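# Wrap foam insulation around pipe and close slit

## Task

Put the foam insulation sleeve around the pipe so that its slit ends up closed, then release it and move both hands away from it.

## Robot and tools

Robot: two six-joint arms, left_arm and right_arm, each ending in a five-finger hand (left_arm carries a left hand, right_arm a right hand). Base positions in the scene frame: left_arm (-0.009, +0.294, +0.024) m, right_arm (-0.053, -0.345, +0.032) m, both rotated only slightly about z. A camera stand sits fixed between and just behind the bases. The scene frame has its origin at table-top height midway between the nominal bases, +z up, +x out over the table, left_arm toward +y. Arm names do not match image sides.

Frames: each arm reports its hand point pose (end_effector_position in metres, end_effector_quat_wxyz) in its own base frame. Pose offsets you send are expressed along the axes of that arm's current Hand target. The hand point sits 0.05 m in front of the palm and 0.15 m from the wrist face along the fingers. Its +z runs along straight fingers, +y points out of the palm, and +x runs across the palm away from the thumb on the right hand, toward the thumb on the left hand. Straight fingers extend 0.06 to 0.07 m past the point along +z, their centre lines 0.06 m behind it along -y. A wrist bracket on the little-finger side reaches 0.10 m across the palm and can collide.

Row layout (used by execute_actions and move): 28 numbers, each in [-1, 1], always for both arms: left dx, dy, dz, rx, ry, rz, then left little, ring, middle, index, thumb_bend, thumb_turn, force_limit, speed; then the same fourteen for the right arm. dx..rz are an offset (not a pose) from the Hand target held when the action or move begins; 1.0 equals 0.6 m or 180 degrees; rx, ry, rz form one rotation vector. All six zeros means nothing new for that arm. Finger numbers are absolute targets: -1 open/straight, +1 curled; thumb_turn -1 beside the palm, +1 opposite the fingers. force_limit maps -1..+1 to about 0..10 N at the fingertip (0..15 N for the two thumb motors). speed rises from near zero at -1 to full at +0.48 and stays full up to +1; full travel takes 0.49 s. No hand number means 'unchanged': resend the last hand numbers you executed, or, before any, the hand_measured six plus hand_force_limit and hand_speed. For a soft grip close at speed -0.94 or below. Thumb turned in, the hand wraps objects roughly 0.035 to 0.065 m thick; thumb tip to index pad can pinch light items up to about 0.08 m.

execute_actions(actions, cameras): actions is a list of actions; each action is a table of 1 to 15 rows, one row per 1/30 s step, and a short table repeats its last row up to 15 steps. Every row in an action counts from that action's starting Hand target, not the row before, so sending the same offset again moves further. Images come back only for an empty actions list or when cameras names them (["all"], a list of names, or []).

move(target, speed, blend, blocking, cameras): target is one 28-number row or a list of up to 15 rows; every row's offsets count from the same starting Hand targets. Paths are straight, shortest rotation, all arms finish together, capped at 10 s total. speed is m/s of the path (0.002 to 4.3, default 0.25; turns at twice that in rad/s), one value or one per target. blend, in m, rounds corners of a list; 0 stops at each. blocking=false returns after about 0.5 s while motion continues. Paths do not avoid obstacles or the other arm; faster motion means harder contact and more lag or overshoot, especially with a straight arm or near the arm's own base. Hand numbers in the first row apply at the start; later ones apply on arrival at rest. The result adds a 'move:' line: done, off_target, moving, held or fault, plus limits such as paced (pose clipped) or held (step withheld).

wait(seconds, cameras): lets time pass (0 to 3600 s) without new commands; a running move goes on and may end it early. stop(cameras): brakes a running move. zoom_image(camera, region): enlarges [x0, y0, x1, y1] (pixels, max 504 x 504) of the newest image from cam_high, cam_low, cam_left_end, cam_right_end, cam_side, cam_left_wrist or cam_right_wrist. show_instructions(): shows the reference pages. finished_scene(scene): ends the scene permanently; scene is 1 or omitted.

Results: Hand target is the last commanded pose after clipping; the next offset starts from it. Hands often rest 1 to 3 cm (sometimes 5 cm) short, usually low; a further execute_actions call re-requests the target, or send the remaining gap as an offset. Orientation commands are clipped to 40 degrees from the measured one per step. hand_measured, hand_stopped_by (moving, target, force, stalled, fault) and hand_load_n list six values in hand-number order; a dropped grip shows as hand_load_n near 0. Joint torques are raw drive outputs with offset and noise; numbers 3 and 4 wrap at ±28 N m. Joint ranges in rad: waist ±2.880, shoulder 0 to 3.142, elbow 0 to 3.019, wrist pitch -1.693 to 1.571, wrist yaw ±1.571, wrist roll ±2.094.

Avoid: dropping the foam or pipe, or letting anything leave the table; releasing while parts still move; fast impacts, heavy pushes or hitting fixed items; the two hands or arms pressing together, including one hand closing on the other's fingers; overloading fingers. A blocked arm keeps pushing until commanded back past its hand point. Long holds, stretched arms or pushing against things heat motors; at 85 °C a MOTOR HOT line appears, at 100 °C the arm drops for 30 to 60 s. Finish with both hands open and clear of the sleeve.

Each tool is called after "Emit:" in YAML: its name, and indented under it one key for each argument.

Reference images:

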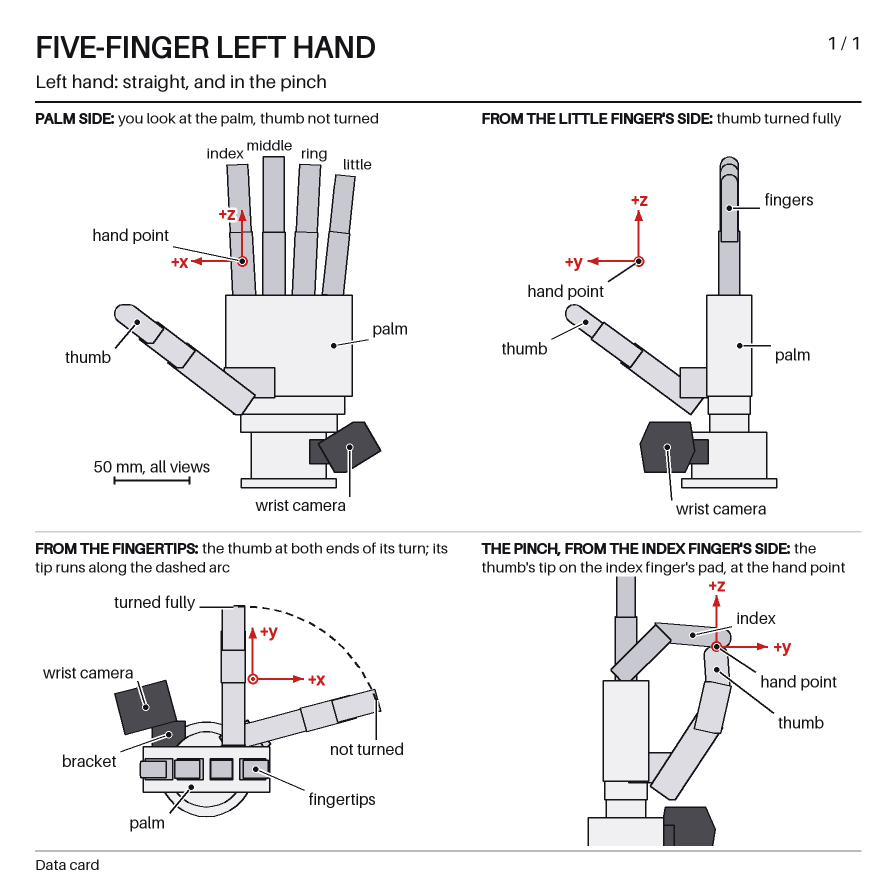

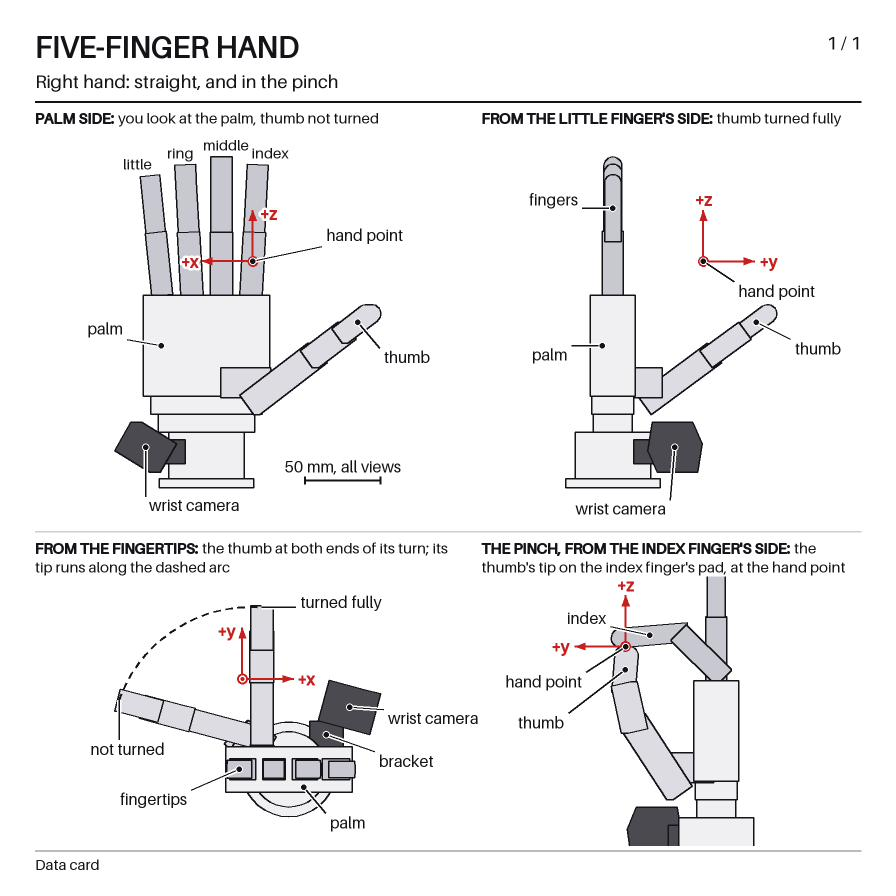

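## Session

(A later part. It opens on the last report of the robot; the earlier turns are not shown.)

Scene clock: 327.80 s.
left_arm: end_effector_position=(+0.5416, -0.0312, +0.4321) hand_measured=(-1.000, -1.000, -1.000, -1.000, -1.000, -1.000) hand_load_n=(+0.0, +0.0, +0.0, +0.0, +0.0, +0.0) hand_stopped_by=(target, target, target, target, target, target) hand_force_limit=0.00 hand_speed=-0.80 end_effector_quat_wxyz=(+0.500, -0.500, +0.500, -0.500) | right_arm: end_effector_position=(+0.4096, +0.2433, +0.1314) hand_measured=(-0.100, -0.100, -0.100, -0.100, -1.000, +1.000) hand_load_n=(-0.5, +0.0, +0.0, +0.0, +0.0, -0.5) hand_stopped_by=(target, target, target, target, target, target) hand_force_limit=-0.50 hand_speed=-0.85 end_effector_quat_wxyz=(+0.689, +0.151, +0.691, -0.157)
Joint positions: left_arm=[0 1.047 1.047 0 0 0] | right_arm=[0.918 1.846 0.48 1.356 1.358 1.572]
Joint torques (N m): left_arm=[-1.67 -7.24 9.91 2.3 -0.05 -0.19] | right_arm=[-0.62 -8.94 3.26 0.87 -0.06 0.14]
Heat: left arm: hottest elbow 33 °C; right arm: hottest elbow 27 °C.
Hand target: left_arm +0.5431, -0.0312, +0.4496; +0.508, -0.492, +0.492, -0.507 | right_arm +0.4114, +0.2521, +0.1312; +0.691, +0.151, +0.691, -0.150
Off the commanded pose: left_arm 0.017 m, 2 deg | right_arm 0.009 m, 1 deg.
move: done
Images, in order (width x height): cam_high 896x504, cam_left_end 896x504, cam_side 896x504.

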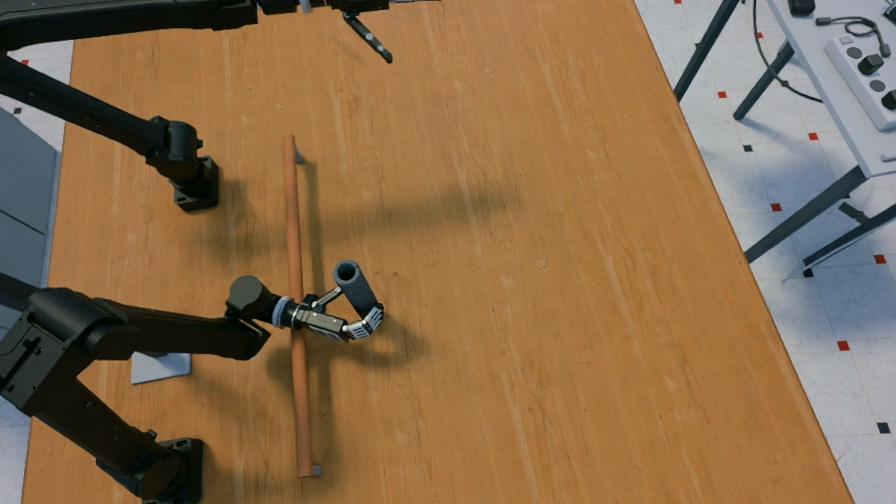

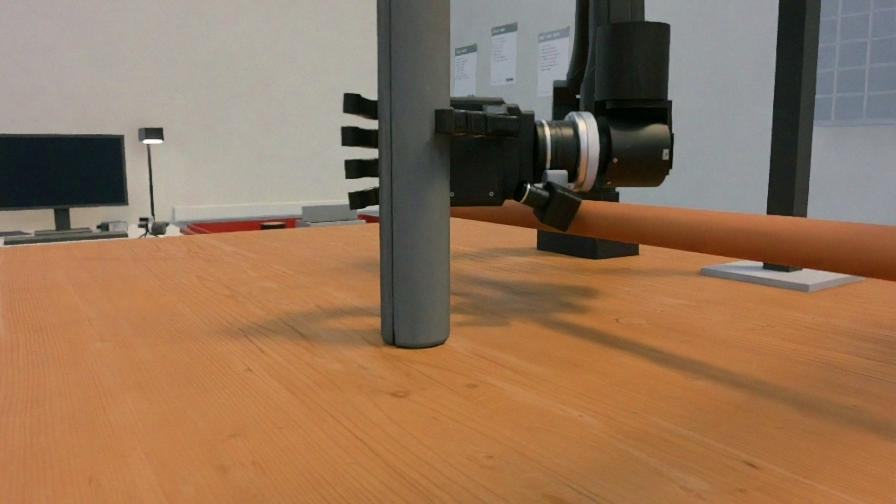

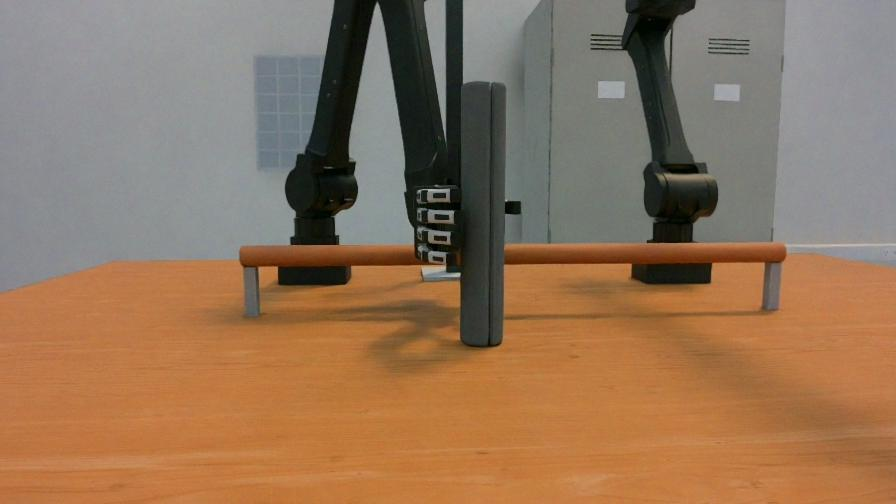

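Emit:
move:
  target: [0,0,0,0,0,0,-1,-1,-1,-1,-1,-1,0,-0.8,0,-0.0063,0.0065,0,0,0,-0.1,-0.1,-0.1,-0.1,-1,1,-0.5,-0.85]
  speed: 0.03
  cameras: ["cam_left_end","cam_high"]

Emit:
zoom_image:
  camera: "cam_high"
  region: [300, 245, 410, 365]

Scene clock: 328.53 s.
left_arm: end_effector_position=(+0.5416, -0.0312, +0.4321) hand_measured=(-1.000, -1.000, -1.000, -1.000, -1.000, -1.000) hand_load_n=(+0.0, +0.0, +0.0, +0.0, +0.0, -0.5) hand_stopped_by=(target, target, target, target, target, target) hand_force_limit=0.00 hand_speed=-0.80 end_effector_quat_wxyz=(+0.500, -0.500, +0.500, -0.500) | right_arm: end_effector_position=(+0.4100, +0.2460, +0.1313) hand_measured=(-0.100, -0.100, -0.100, -0.100, -1.000, +1.000) hand_load_n=(+0.0, +0.0, +0.0, +0.0, +0.0, -0.5) hand_stopped_by=(target, target, target, target, target, target) hand_force_limit=-0.50 hand_speed=-0.85 end_effector_quat_wxyz=(+0.690, +0.147, +0.693, -0.153)
Joint positions: left_arm=[0 1.047 1.047 0 0 0] | right_arm=[0.918 1.846 0.48 1.356 1.345 1.572]
Joint torques (N m): left_arm=[-1.85 -7 9.96 2.29 -0.08 -0.2] | right_arm=[-1.55 -9.17 2.84 1.07 -0.12 0.12]
Heat: left arm: hottest elbow 33 °C; right arm: hottest elbow 27 °C.
Hand target: left_arm +0.5431, -0.0312, +0.4496; +0.508, -0.492, +0.492, -0.507 | right_arm +0.4134, +0.2471, +0.1311; +0.691, +0.151, +0.691, -0.150
Off the commanded pose: left_arm 0.017 m, 2 deg | right_arm 0.004 m, 1 deg.
move: done
Images, in order (width x height): cam_high 896x504, cam_left_end 896x504.

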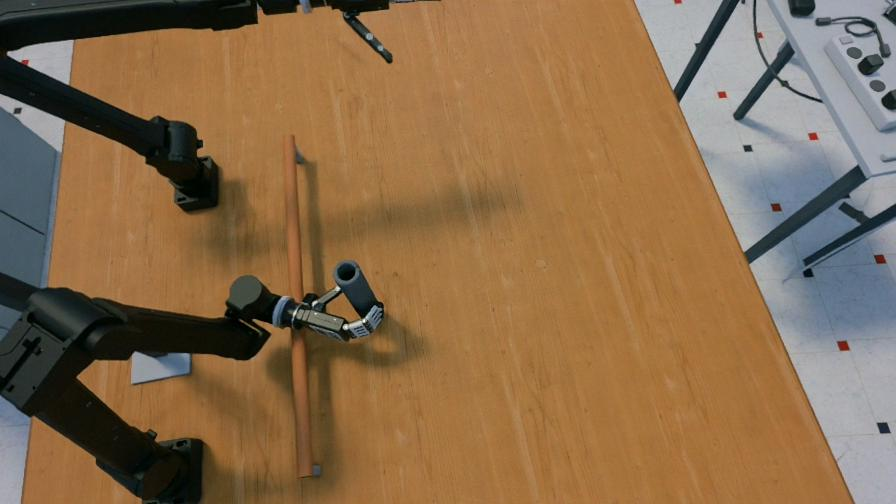

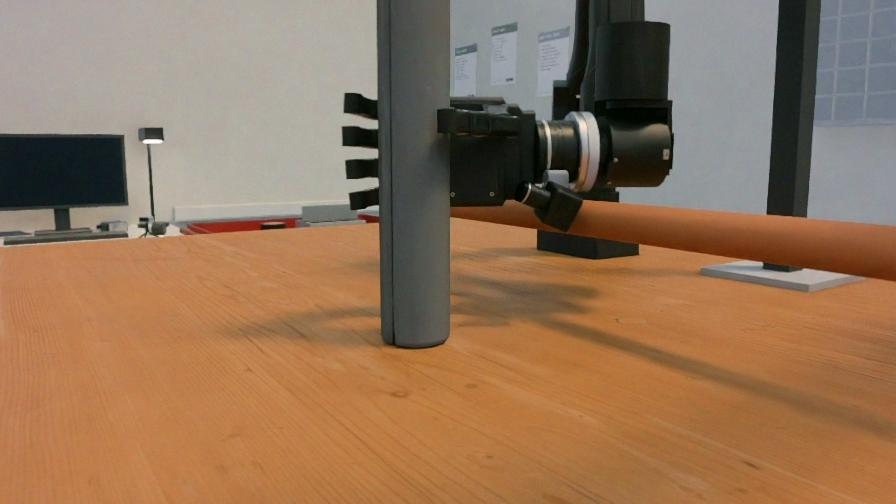

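Scaled by 4.200.

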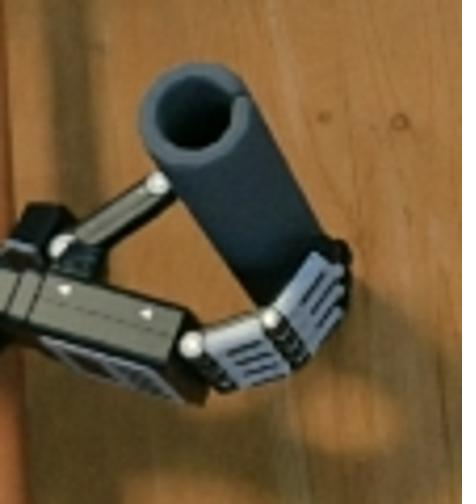

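Emit:
move:
  target: [0,0,0,0,0,0,-1,-1,-1,-1,-1,-1,0,-0.8,0,-0.0123,0.0110,0,0,0,-0.1,-0.1,-0.1,-0.1,-1,1,-0.5,-0.85]
  speed: 0.03
  cameras: ["cam_left_end","cam_side","cam_high"]

Emit:
zoom_image:
  camera: "cam_high"
  region: [300, 245, 410, 365]

Scene clock: 329.43 s.
left_arm: end_effector_position=(+0.5416, -0.0312, +0.4321) hand_measured=(-1.000, -1.000, -1.000, -1.000, -1.000, -1.000) hand_load_n=(+0.0, +0.0, +0.0, +0.0, +0.0, +0.0) hand_stopped_by=(target, target, target, target, target, target) hand_force_limit=0.00 hand_speed=-0.80 end_effector_quat_wxyz=(+0.500, -0.500, +0.500, -0.500) | right_arm: end_effector_position=(+0.4135, +0.2429, +0.1301) hand_measured=(-0.100, -0.100, -0.100, -0.100, -1.000, +1.000) hand_load_n=(+0.0, +0.0, +0.0, +0.0, +0.0, -0.5) hand_stopped_by=(target, target, target, target, target, target) hand_force_limit=-0.50 hand_speed=-0.85 end_effector_quat_wxyz=(+0.689, +0.143, +0.694, -0.151)
Joint positions: left_arm=[0 1.047 1.047 0 0 0] | right_arm=[0.902 1.846 0.476 1.356 1.321 1.572]
Joint torques (N m): left_arm=[-1.85 -7.06 9.98 2.3 -0.08 -0.2] | right_arm=[-2.67 -8.82 2.06 1.55 -0.1 0.13]
Heat: left arm: hottest elbow 33 °C; right arm: hottest elbow 27 °C.
Hand target: left_arm +0.5431, -0.0312, +0.4496; +0.508, -0.492, +0.492, -0.507 | right_arm +0.4162, +0.2377, +0.1311; +0.691, +0.150, +0.691, -0.150
Off the commanded pose: left_arm 0.017 m, 2 deg | right_arm 0.006 m, 1 deg.
move: done
Images, in order (width x height): cam_high 896x504, cam_left_end 896x504, cam_side 896x504.

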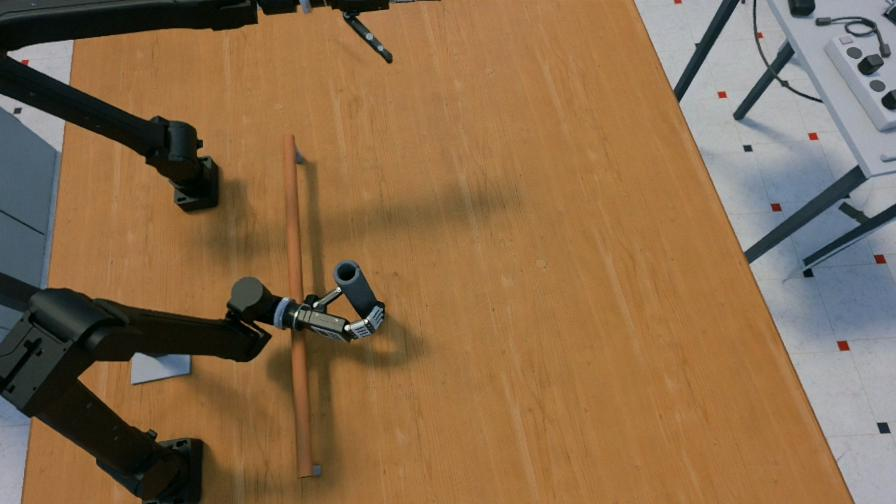

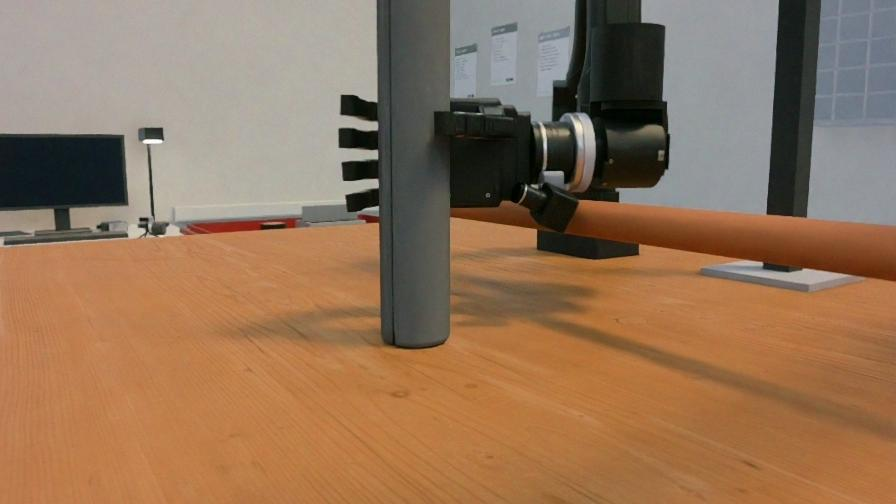

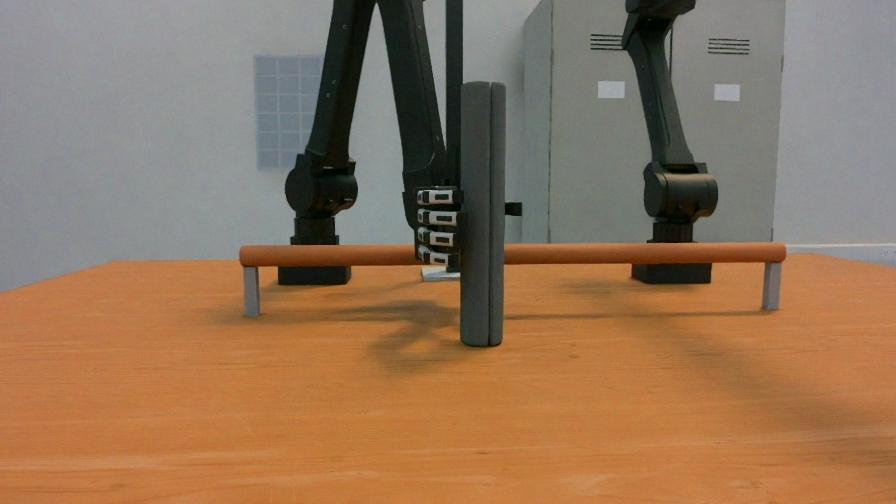

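Scaled by 4.200.

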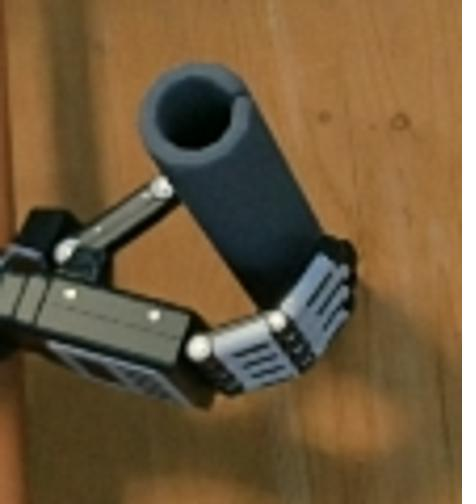

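Emit:
move:
  target: [0,0,0,0,0,0,-1,-1,-1,-1,-1,-1,0,-0.8,0,0,0,0,0,0,0.28,0.28,0.28,0.28,-1,1,-0.5,-0.88]
  speed: 0.03
  cameras: ["cam_left_end","cam_side","cam_high"]

Emit:
zoom_image:
  camera: "cam_high"
  region: [300, 245, 410, 365]

Scene clock: 331.00 s.
left_arm: end_effector_position=(+0.5416, -0.0312, +0.4321) hand_measured=(-1.000, -1.000, -1.000, -1.000, -1.000, -1.000) hand_load_n=(+0.0, +0.0, +0.0, -0.5, +0.0, -0.5) hand_stopped_by=(target, target, target, target, target, target) hand_force_limit=0.00 hand_speed=-0.80 end_effector_quat_wxyz=(+0.500, -0.500, +0.500, -0.500) | right_arm: end_effector_position=(+0.4135, +0.2430, +0.1301) hand_measured=(+0.280, +0.280, +0.280, +0.280, -1.000, +1.000) hand_load_n=(+0.0, +0.5, +0.5, +0.5, +0.0, +0.0) hand_stopped_by=(target, target, target, target, target, target) hand_force_limit=-0.50 hand_speed=-0.88 end_effector_quat_wxyz=(+0.689, +0.143, +0.694, -0.151)
Joint positions: left_arm=[0 1.047 1.047 0 0 0] | right_arm=[0.902 1.846 0.476 1.356 1.32 1.572]
Joint torques (N m): left_arm=[-1.49 -7.06 9.92 2.29 -0.06 -0.21] | right_arm=[-2.78 -9.29 2.06 1.44 -0.07 0.15]
Heat: left arm: hottest elbow 33 °C; right arm: hottest elbow 27 °C.
Hand target: left_arm +0.5431, -0.0312, +0.4496; +0.508, -0.492, +0.492, -0.507 | right_arm +0.4162, +0.2377, +0.1311; +0.691, +0.150, +0.691, -0.150
Off the commanded pose: left_arm 0.017 m, 2 deg | right_arm 0.006 m, 1 deg.
move: done
Images, in order (width x height): cam_high 896x504, cam_left_end 896x504, cam_side 896x504.

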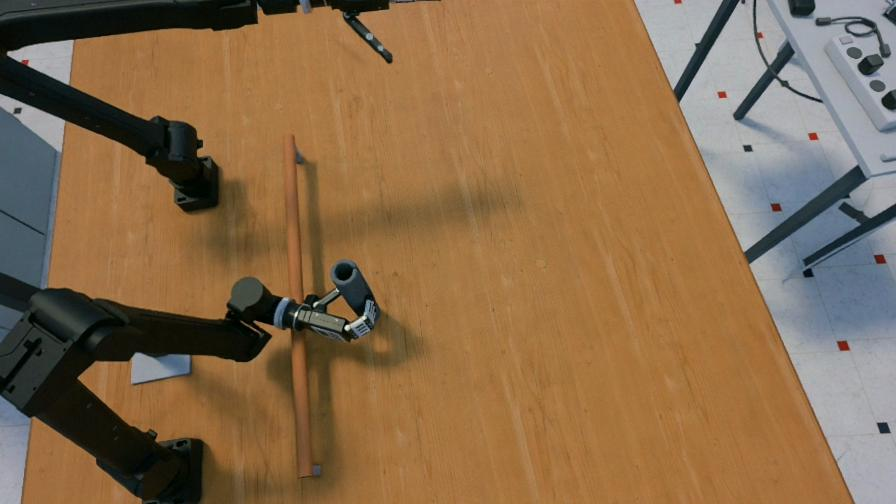

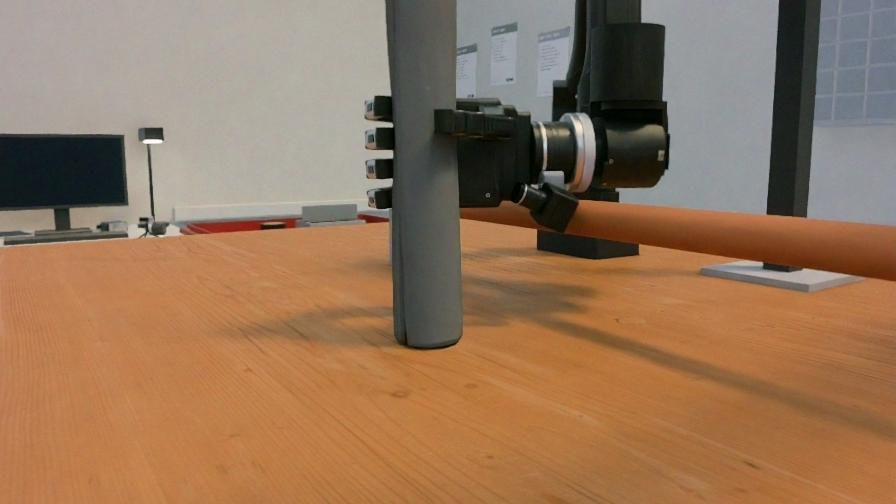

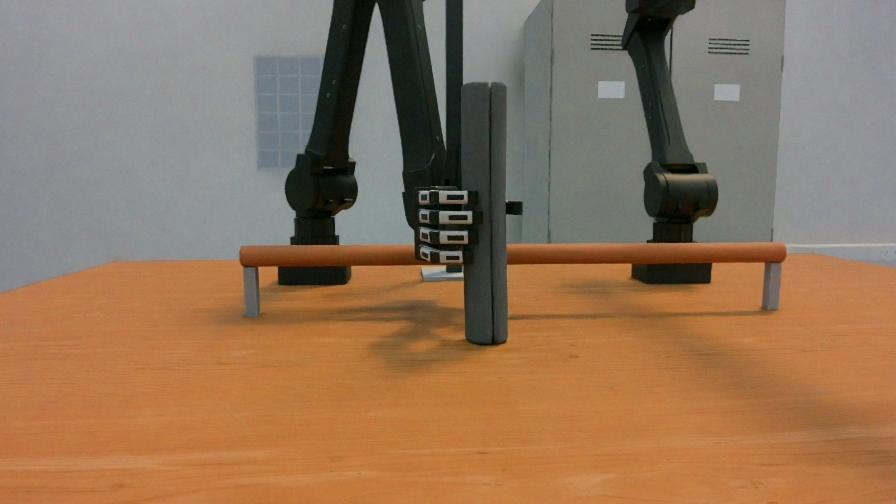

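Scaled by 4.200.

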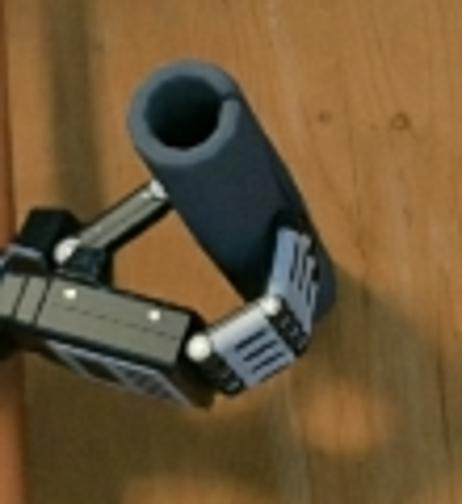

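Emit:
move:
  target: [0,0,0,0,0,0,-1,-1,-1,-1,-1,-1,0,-0.8,0,0,0,0,0,0,0.34,0.34,0.34,0.34,-1,1,-0.4,-0.88]
  speed: 0.03
  cameras: ["cam_left_end","cam_side","cam_high"]

Emit:
zoom_image:
  camera: "cam_high"
  region: [300, 245, 410, 365]

Scene clock: 331.77 s.
left_arm: end_effector_position=(+0.5416, -0.0312, +0.4321) hand_measured=(-1.000, -1.000, -1.000, -1.000, -1.000, -1.000) hand_load_n=(+0.0, +0.0, +0.0, +0.0, +0.0, -0.5) hand_stopped_by=(target, target, target, target, target, target) hand_force_limit=0.00 hand_speed=-0.80 end_effector_quat_wxyz=(+0.500, -0.500, +0.500, -0.500) | right_arm: end_effector_position=(+0.4135, +0.2430, +0.1301) hand_measured=(+0.340, +0.340, +0.340, +0.340, -1.000, +1.000) hand_load_n=(+0.0, +0.5, +0.5, +1.0, +0.0, +0.0) hand_stopped_by=(target, target, target, target, target, target) hand_force_limit=-0.40 hand_speed=-0.88 end_effector_quat_wxyz=(+0.689, +0.143, +0.694, -0.151)
Joint positions: left_arm=[0 1.047 1.047 0 0 0] | right_arm=[0.902 1.846 0.476 1.356 1.32 1.572]
Joint torques (N m): left_arm=[-1.67 -7.24 9.94 2.33 -0.07 -0.21] | right_arm=[-2.43 -9.11 2.11 1.48 -0.08 0.11]
Heat: left arm: hottest elbow 33 °C; right arm: hottest elbow 27 °C.
Hand target: left_arm +0.5431, -0.0312, +0.4496; +0.508, -0.492, +0.492, -0.507 | right_arm +0.4162, +0.2377, +0.1311; +0.691, +0.150, +0.691, -0.150
Off the commanded pose: left_arm 0.017 m, 2 deg | right_arm 0.006 m, 1 deg.
move: done
Images, in order (width x height): cam_high 896x504, cam_left_end 896x504, cam_side 896x504.

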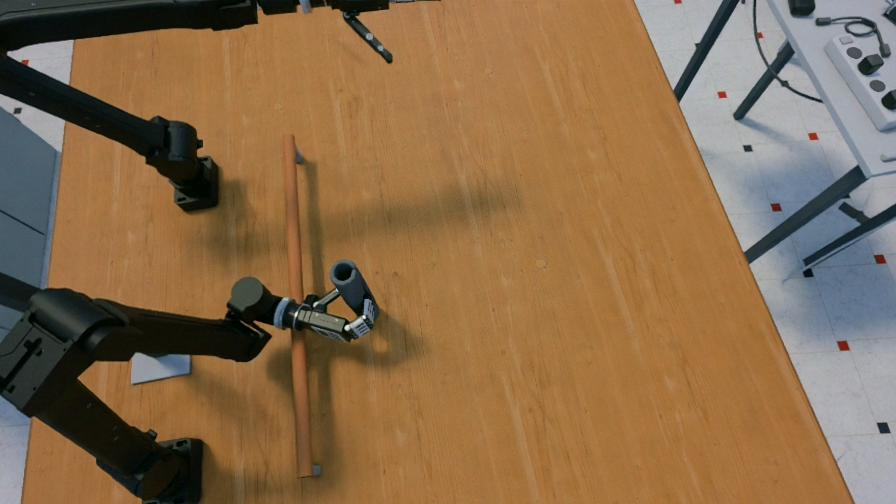

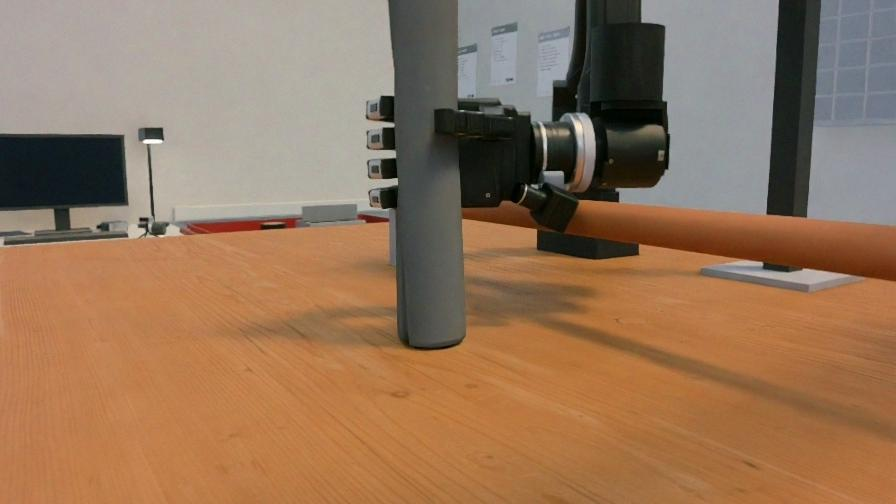

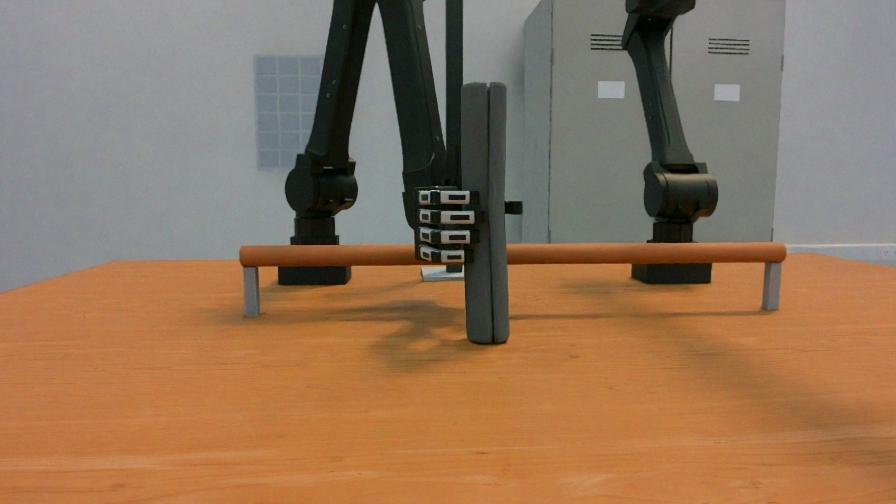

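Scaled by 4.200.

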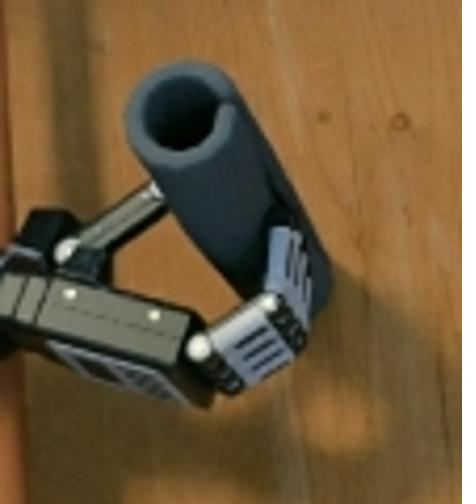

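Emit:
execute_actions:
  actions: []
  cameras: ["cam_high","cam_side","cam_right_end","cam_left_end"]

Scene clock: 332.60 s.
left_arm: end_effector_position=(+0.5416, -0.0312, +0.4321) hand_measured=(-1.000, -1.000, -1.000, -1.000, -1.000, -1.000) hand_load_n=(+0.0, +0.0, +0.0, +0.0, +0.0, +0.0) hand_stopped_by=(target, target, target, target, target, target) hand_force_limit=0.00 hand_speed=-0.80 end_effector_quat_wxyz=(+0.500, -0.500, +0.500, -0.500) | right_arm: end_effector_position=(+0.4135, +0.2430, +0.1301) hand_measured=(+0.340, +0.340, +0.340, +0.340, -1.000, +1.000) hand_load_n=(+0.0, +0.5, +1.0, +1.0, +0.0, +0.0) hand_stopped_by=(target, target, target, target, target, target) hand_force_limit=-0.40 hand_speed=-0.88 end_effector_quat_wxyz=(+0.689, +0.143, +0.694, -0.151)
Joint positions: left_arm=[0 1.047 1.047 0 0 0] | right_arm=[0.902 1.846 0.476 1.356 1.32 1.572]
Joint velocities: within noise
Joint torques (N m): left_arm=[-1.61 -6.89 9.92 2.28 -0.09 -0.21] | right_arm=[-2.37 -9.35 1.98 1.47 -0.06 0.13]
Motor temperatures (°C): left_arm=[24 25 33 28 23 25] | right_arm=[26 24 27 22 23 25]
Heat: left arm: hottest elbow 33 °C; right arm: hottest elbow 27 °C.
Hand target: left_arm +0.5431, -0.0312, +0.4496; +0.508, -0.492, +0.492, -0.507 | right_arm +0.4162, +0.2377, +0.1311; +0.691, +0.150, +0.691, -0.150
Off the commanded pose: left_arm 0.017 m, 2 deg | right_arm 0.006 m, 1 deg.
Images, in order (width x height): cam_high 896x504, cam_left_end 896x504, cam_right_end 896x504, cam_side 896x504.

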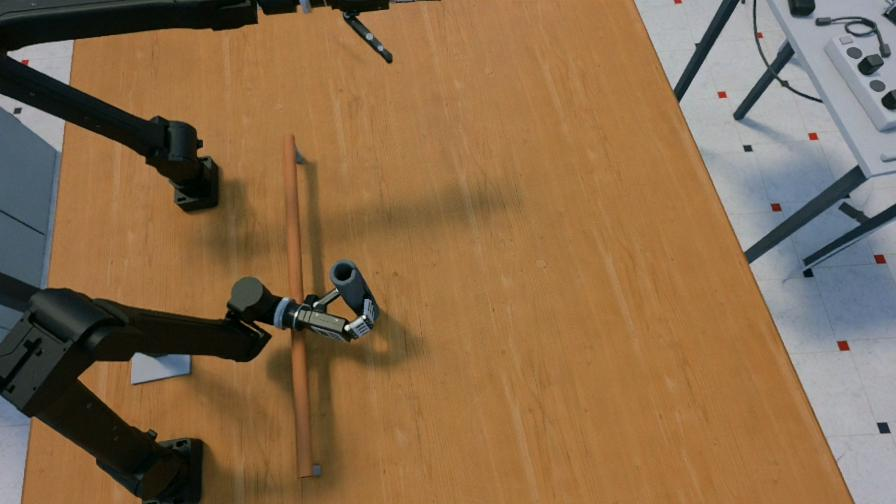

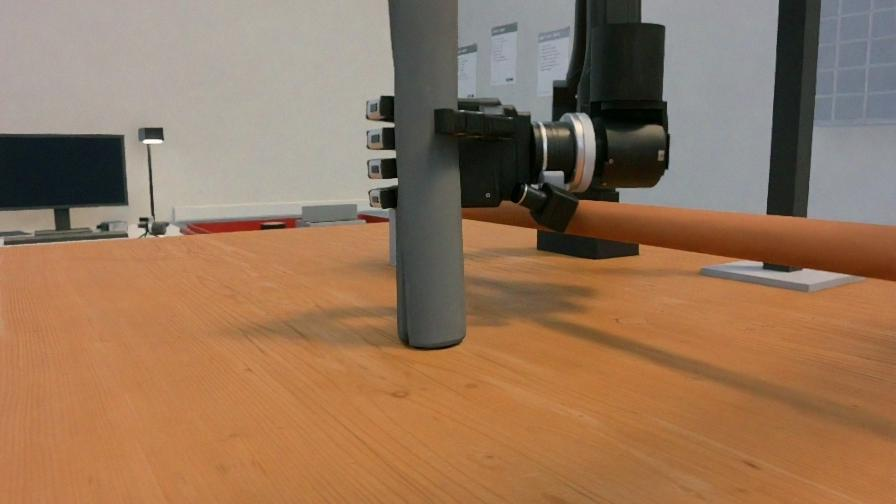

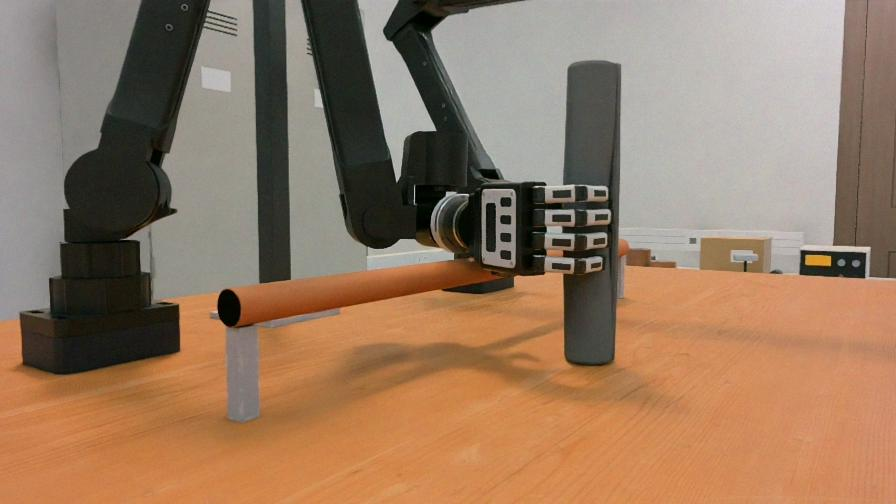

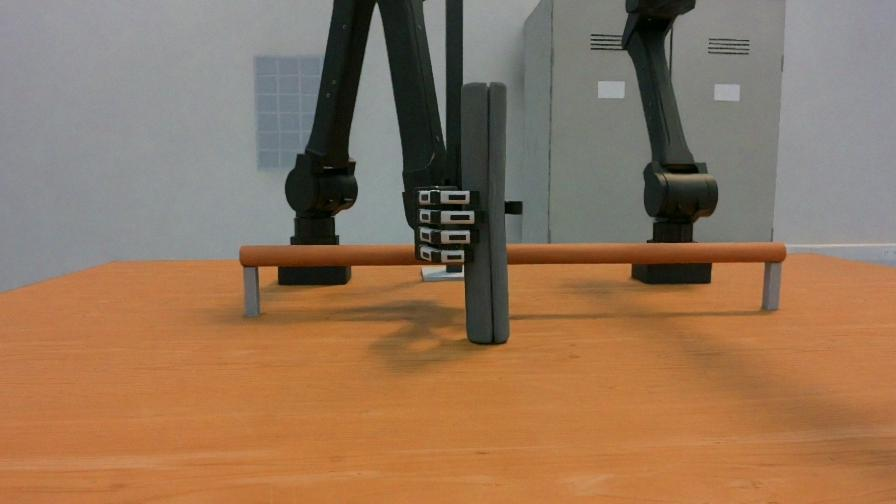

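Emit:
execute_actions:
  actions:
    - [[0,0,0,0,0,0,-1,-1,-1,-1,-1,-1,0,-0.8,0,0,0,0,0,0,0.38,0.38,0.38,0.38,-1,1,-0.2,-0.88]]
  cameras: ["cam_high","cam_side","cam_right_end","cam_left_end"]

Emit:
move:
  target: [0,0,0,0,0,0,-1,-1,-1,-1,-1,-1,0,-0.8,-0.03,0,0,0,0,0,0.38,0.38,0.38,0.38,-1,1,-0.2,-0.88]
  speed: 0.04
  cameras: ["cam_side","cam_left_end"]

Scene clock: 333.57 s.
left_arm: end_effector_position=(+0.5416, -0.0312, +0.4321) hand_measured=(-1.000, -1.000, -1.000, -1.000, -1.000, -1.000) hand_load_n=(+0.0, +0.0, +0.0, +0.0, +0.0, -0.5) hand_stopped_by=(target, target, target, target, target, target) hand_force_limit=0.00 hand_speed=-0.80 end_effector_quat_wxyz=(+0.500, -0.500, +0.500, -0.500) | right_arm: end_effector_position=(+0.4135, +0.2430, +0.1301) hand_measured=(+0.380, +0.380, +0.380, +0.380, -1.000, +1.000) hand_load_n=(+0.0, +1.0, +1.0, +1.5, +0.0, +0.0) hand_stopped_by=(target, target, target, target, target, target) hand_force_limit=-0.20 hand_speed=-0.88 end_effector_quat_wxyz=(+0.689, +0.143, +0.694, -0.151)
Joint positions: left_arm=[0 1.047 1.047 0 0 0] | right_arm=[0.902 1.846 0.476 1.356 1.32 1.572]
Joint torques (N m): left_arm=[-1.73 -6.95 9.96 2.32 -0.07 -0.21] | right_arm=[-2.43 -9.23 2.09 1.44 -0.04 0.13]
Heat: left arm: hottest elbow 33 °C; right arm: hottest elbow 27 °C.
Hand target: left_arm +0.5431, -0.0312, +0.4496; +0.508, -0.492, +0.492, -0.507 | right_arm +0.4162, +0.2377, +0.1311; +0.691, +0.150, +0.691, -0.150
Off the commanded pose: left_arm 0.017 m, 2 deg | right_arm 0.006 m, 1 deg.
Images, in order (width x height): cam_high 896x504, cam_left_end 896x504, cam_right_end 896x504, cam_side 896x504.

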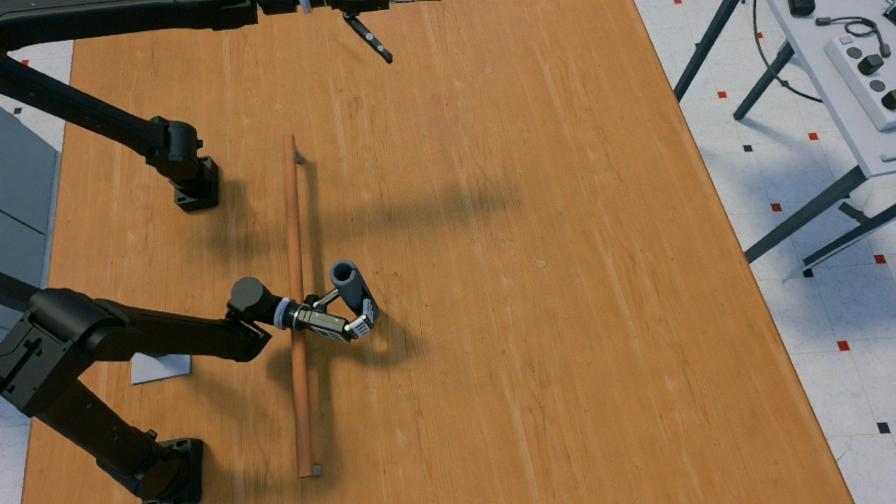

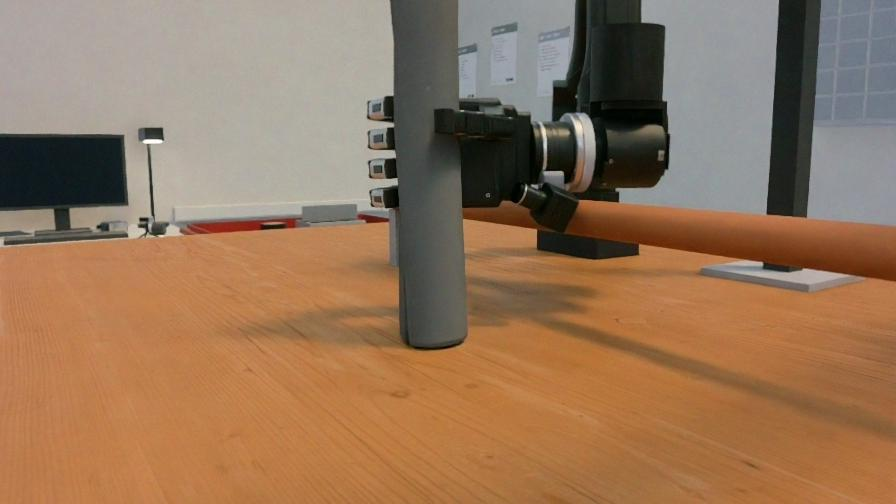

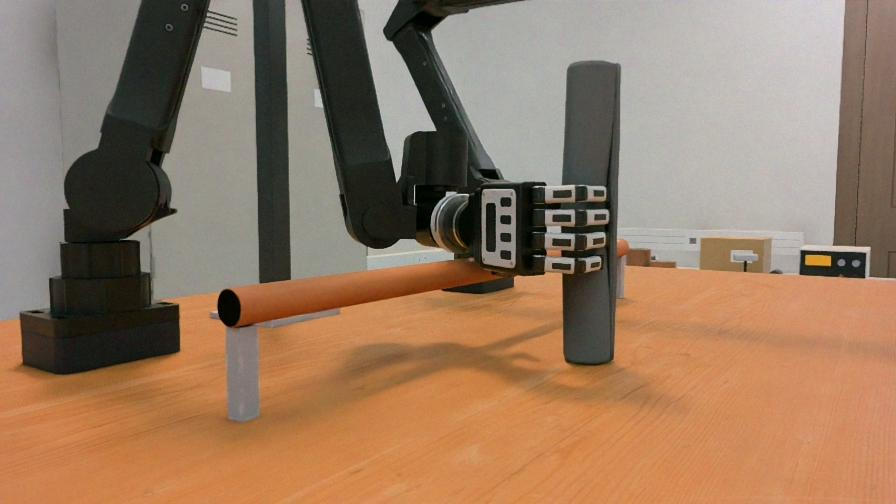

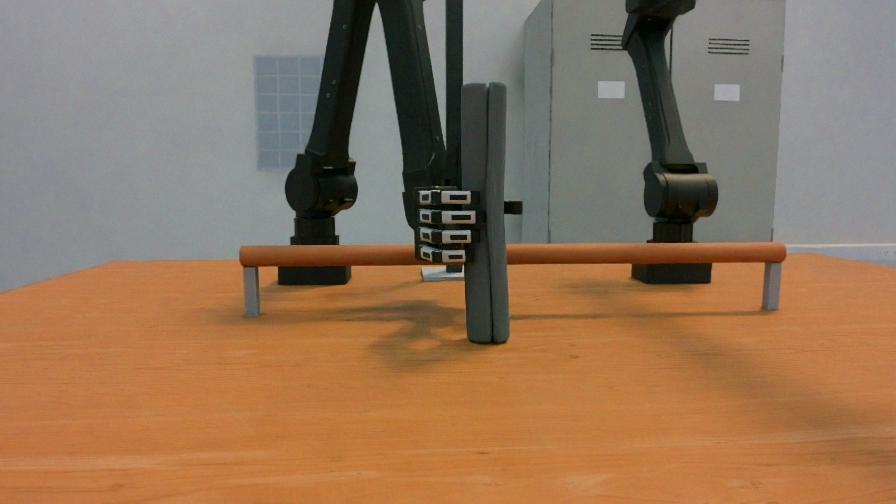

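Scene clock: 334.73 s.
left_arm: end_effector_position=(+0.5416, -0.0312, +0.4321) hand_measured=(-1.000, -1.000, -1.000, -1.000, -1.000, -1.000) hand_load_n=(+0.0, +0.0, +0.0, +0.0, +0.0, +0.0) hand_stopped_by=(target, target, target, target, target, target) hand_force_limit=0.00 hand_speed=-0.80 end_effector_quat_wxyz=(+0.500, -0.500, +0.500, -0.500) | right_arm: end_effector_position=(+0.4132, +0.2427, +0.1406) hand_measured=(+0.380, +0.380, +0.380, +0.380, -1.000, +1.000) hand_load_n=(+0.0, +1.0, +0.5, +1.5, +0.5, +0.0) hand_stopped_by=(target, target, target, target, target, target) hand_force_limit=-0.20 hand_speed=-0.88 end_effector_quat_wxyz=(+0.689, +0.142, +0.694, -0.152)
Joint positions: left_arm=[0 1.047 1.047 0 0 0] | right_arm=[0.902 1.801 0.471 1.314 1.32 1.571]
Joint torques (N m): left_arm=[-1.79 -7 9.98 2.36 -0.07 -0.21] | right_arm=[-2.37 -10.87 2.28 0.68 -0.06 0.09]
Heat: left arm: hottest elbow 33 °C; right arm: hottest elbow 27 °C.
Hand target: left_arm +0.5431, -0.0312, +0.4496; +0.508, -0.492, +0.492, -0.507 | right_arm +0.4163, +0.2377, +0.1491; +0.691, +0.150, +0.691, -0.150
Off the commanded pose: left_arm 0.017 m, 2 deg | right_arm 0.010 m, 1 deg.
move: done
Images, in order (width x height): cam_left_end 896x504, cam_side 896x504.

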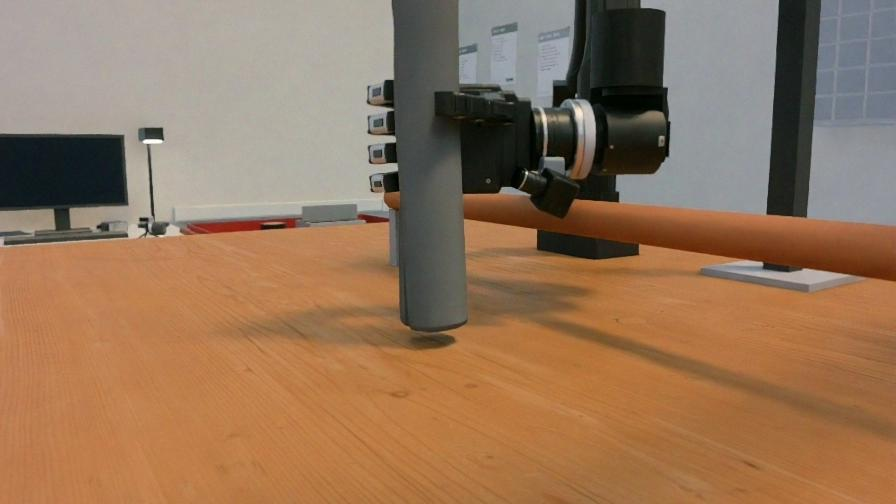

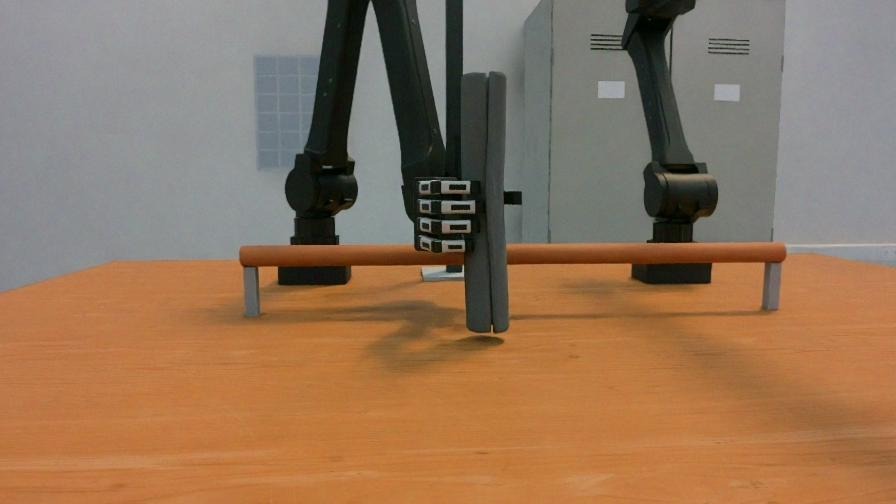

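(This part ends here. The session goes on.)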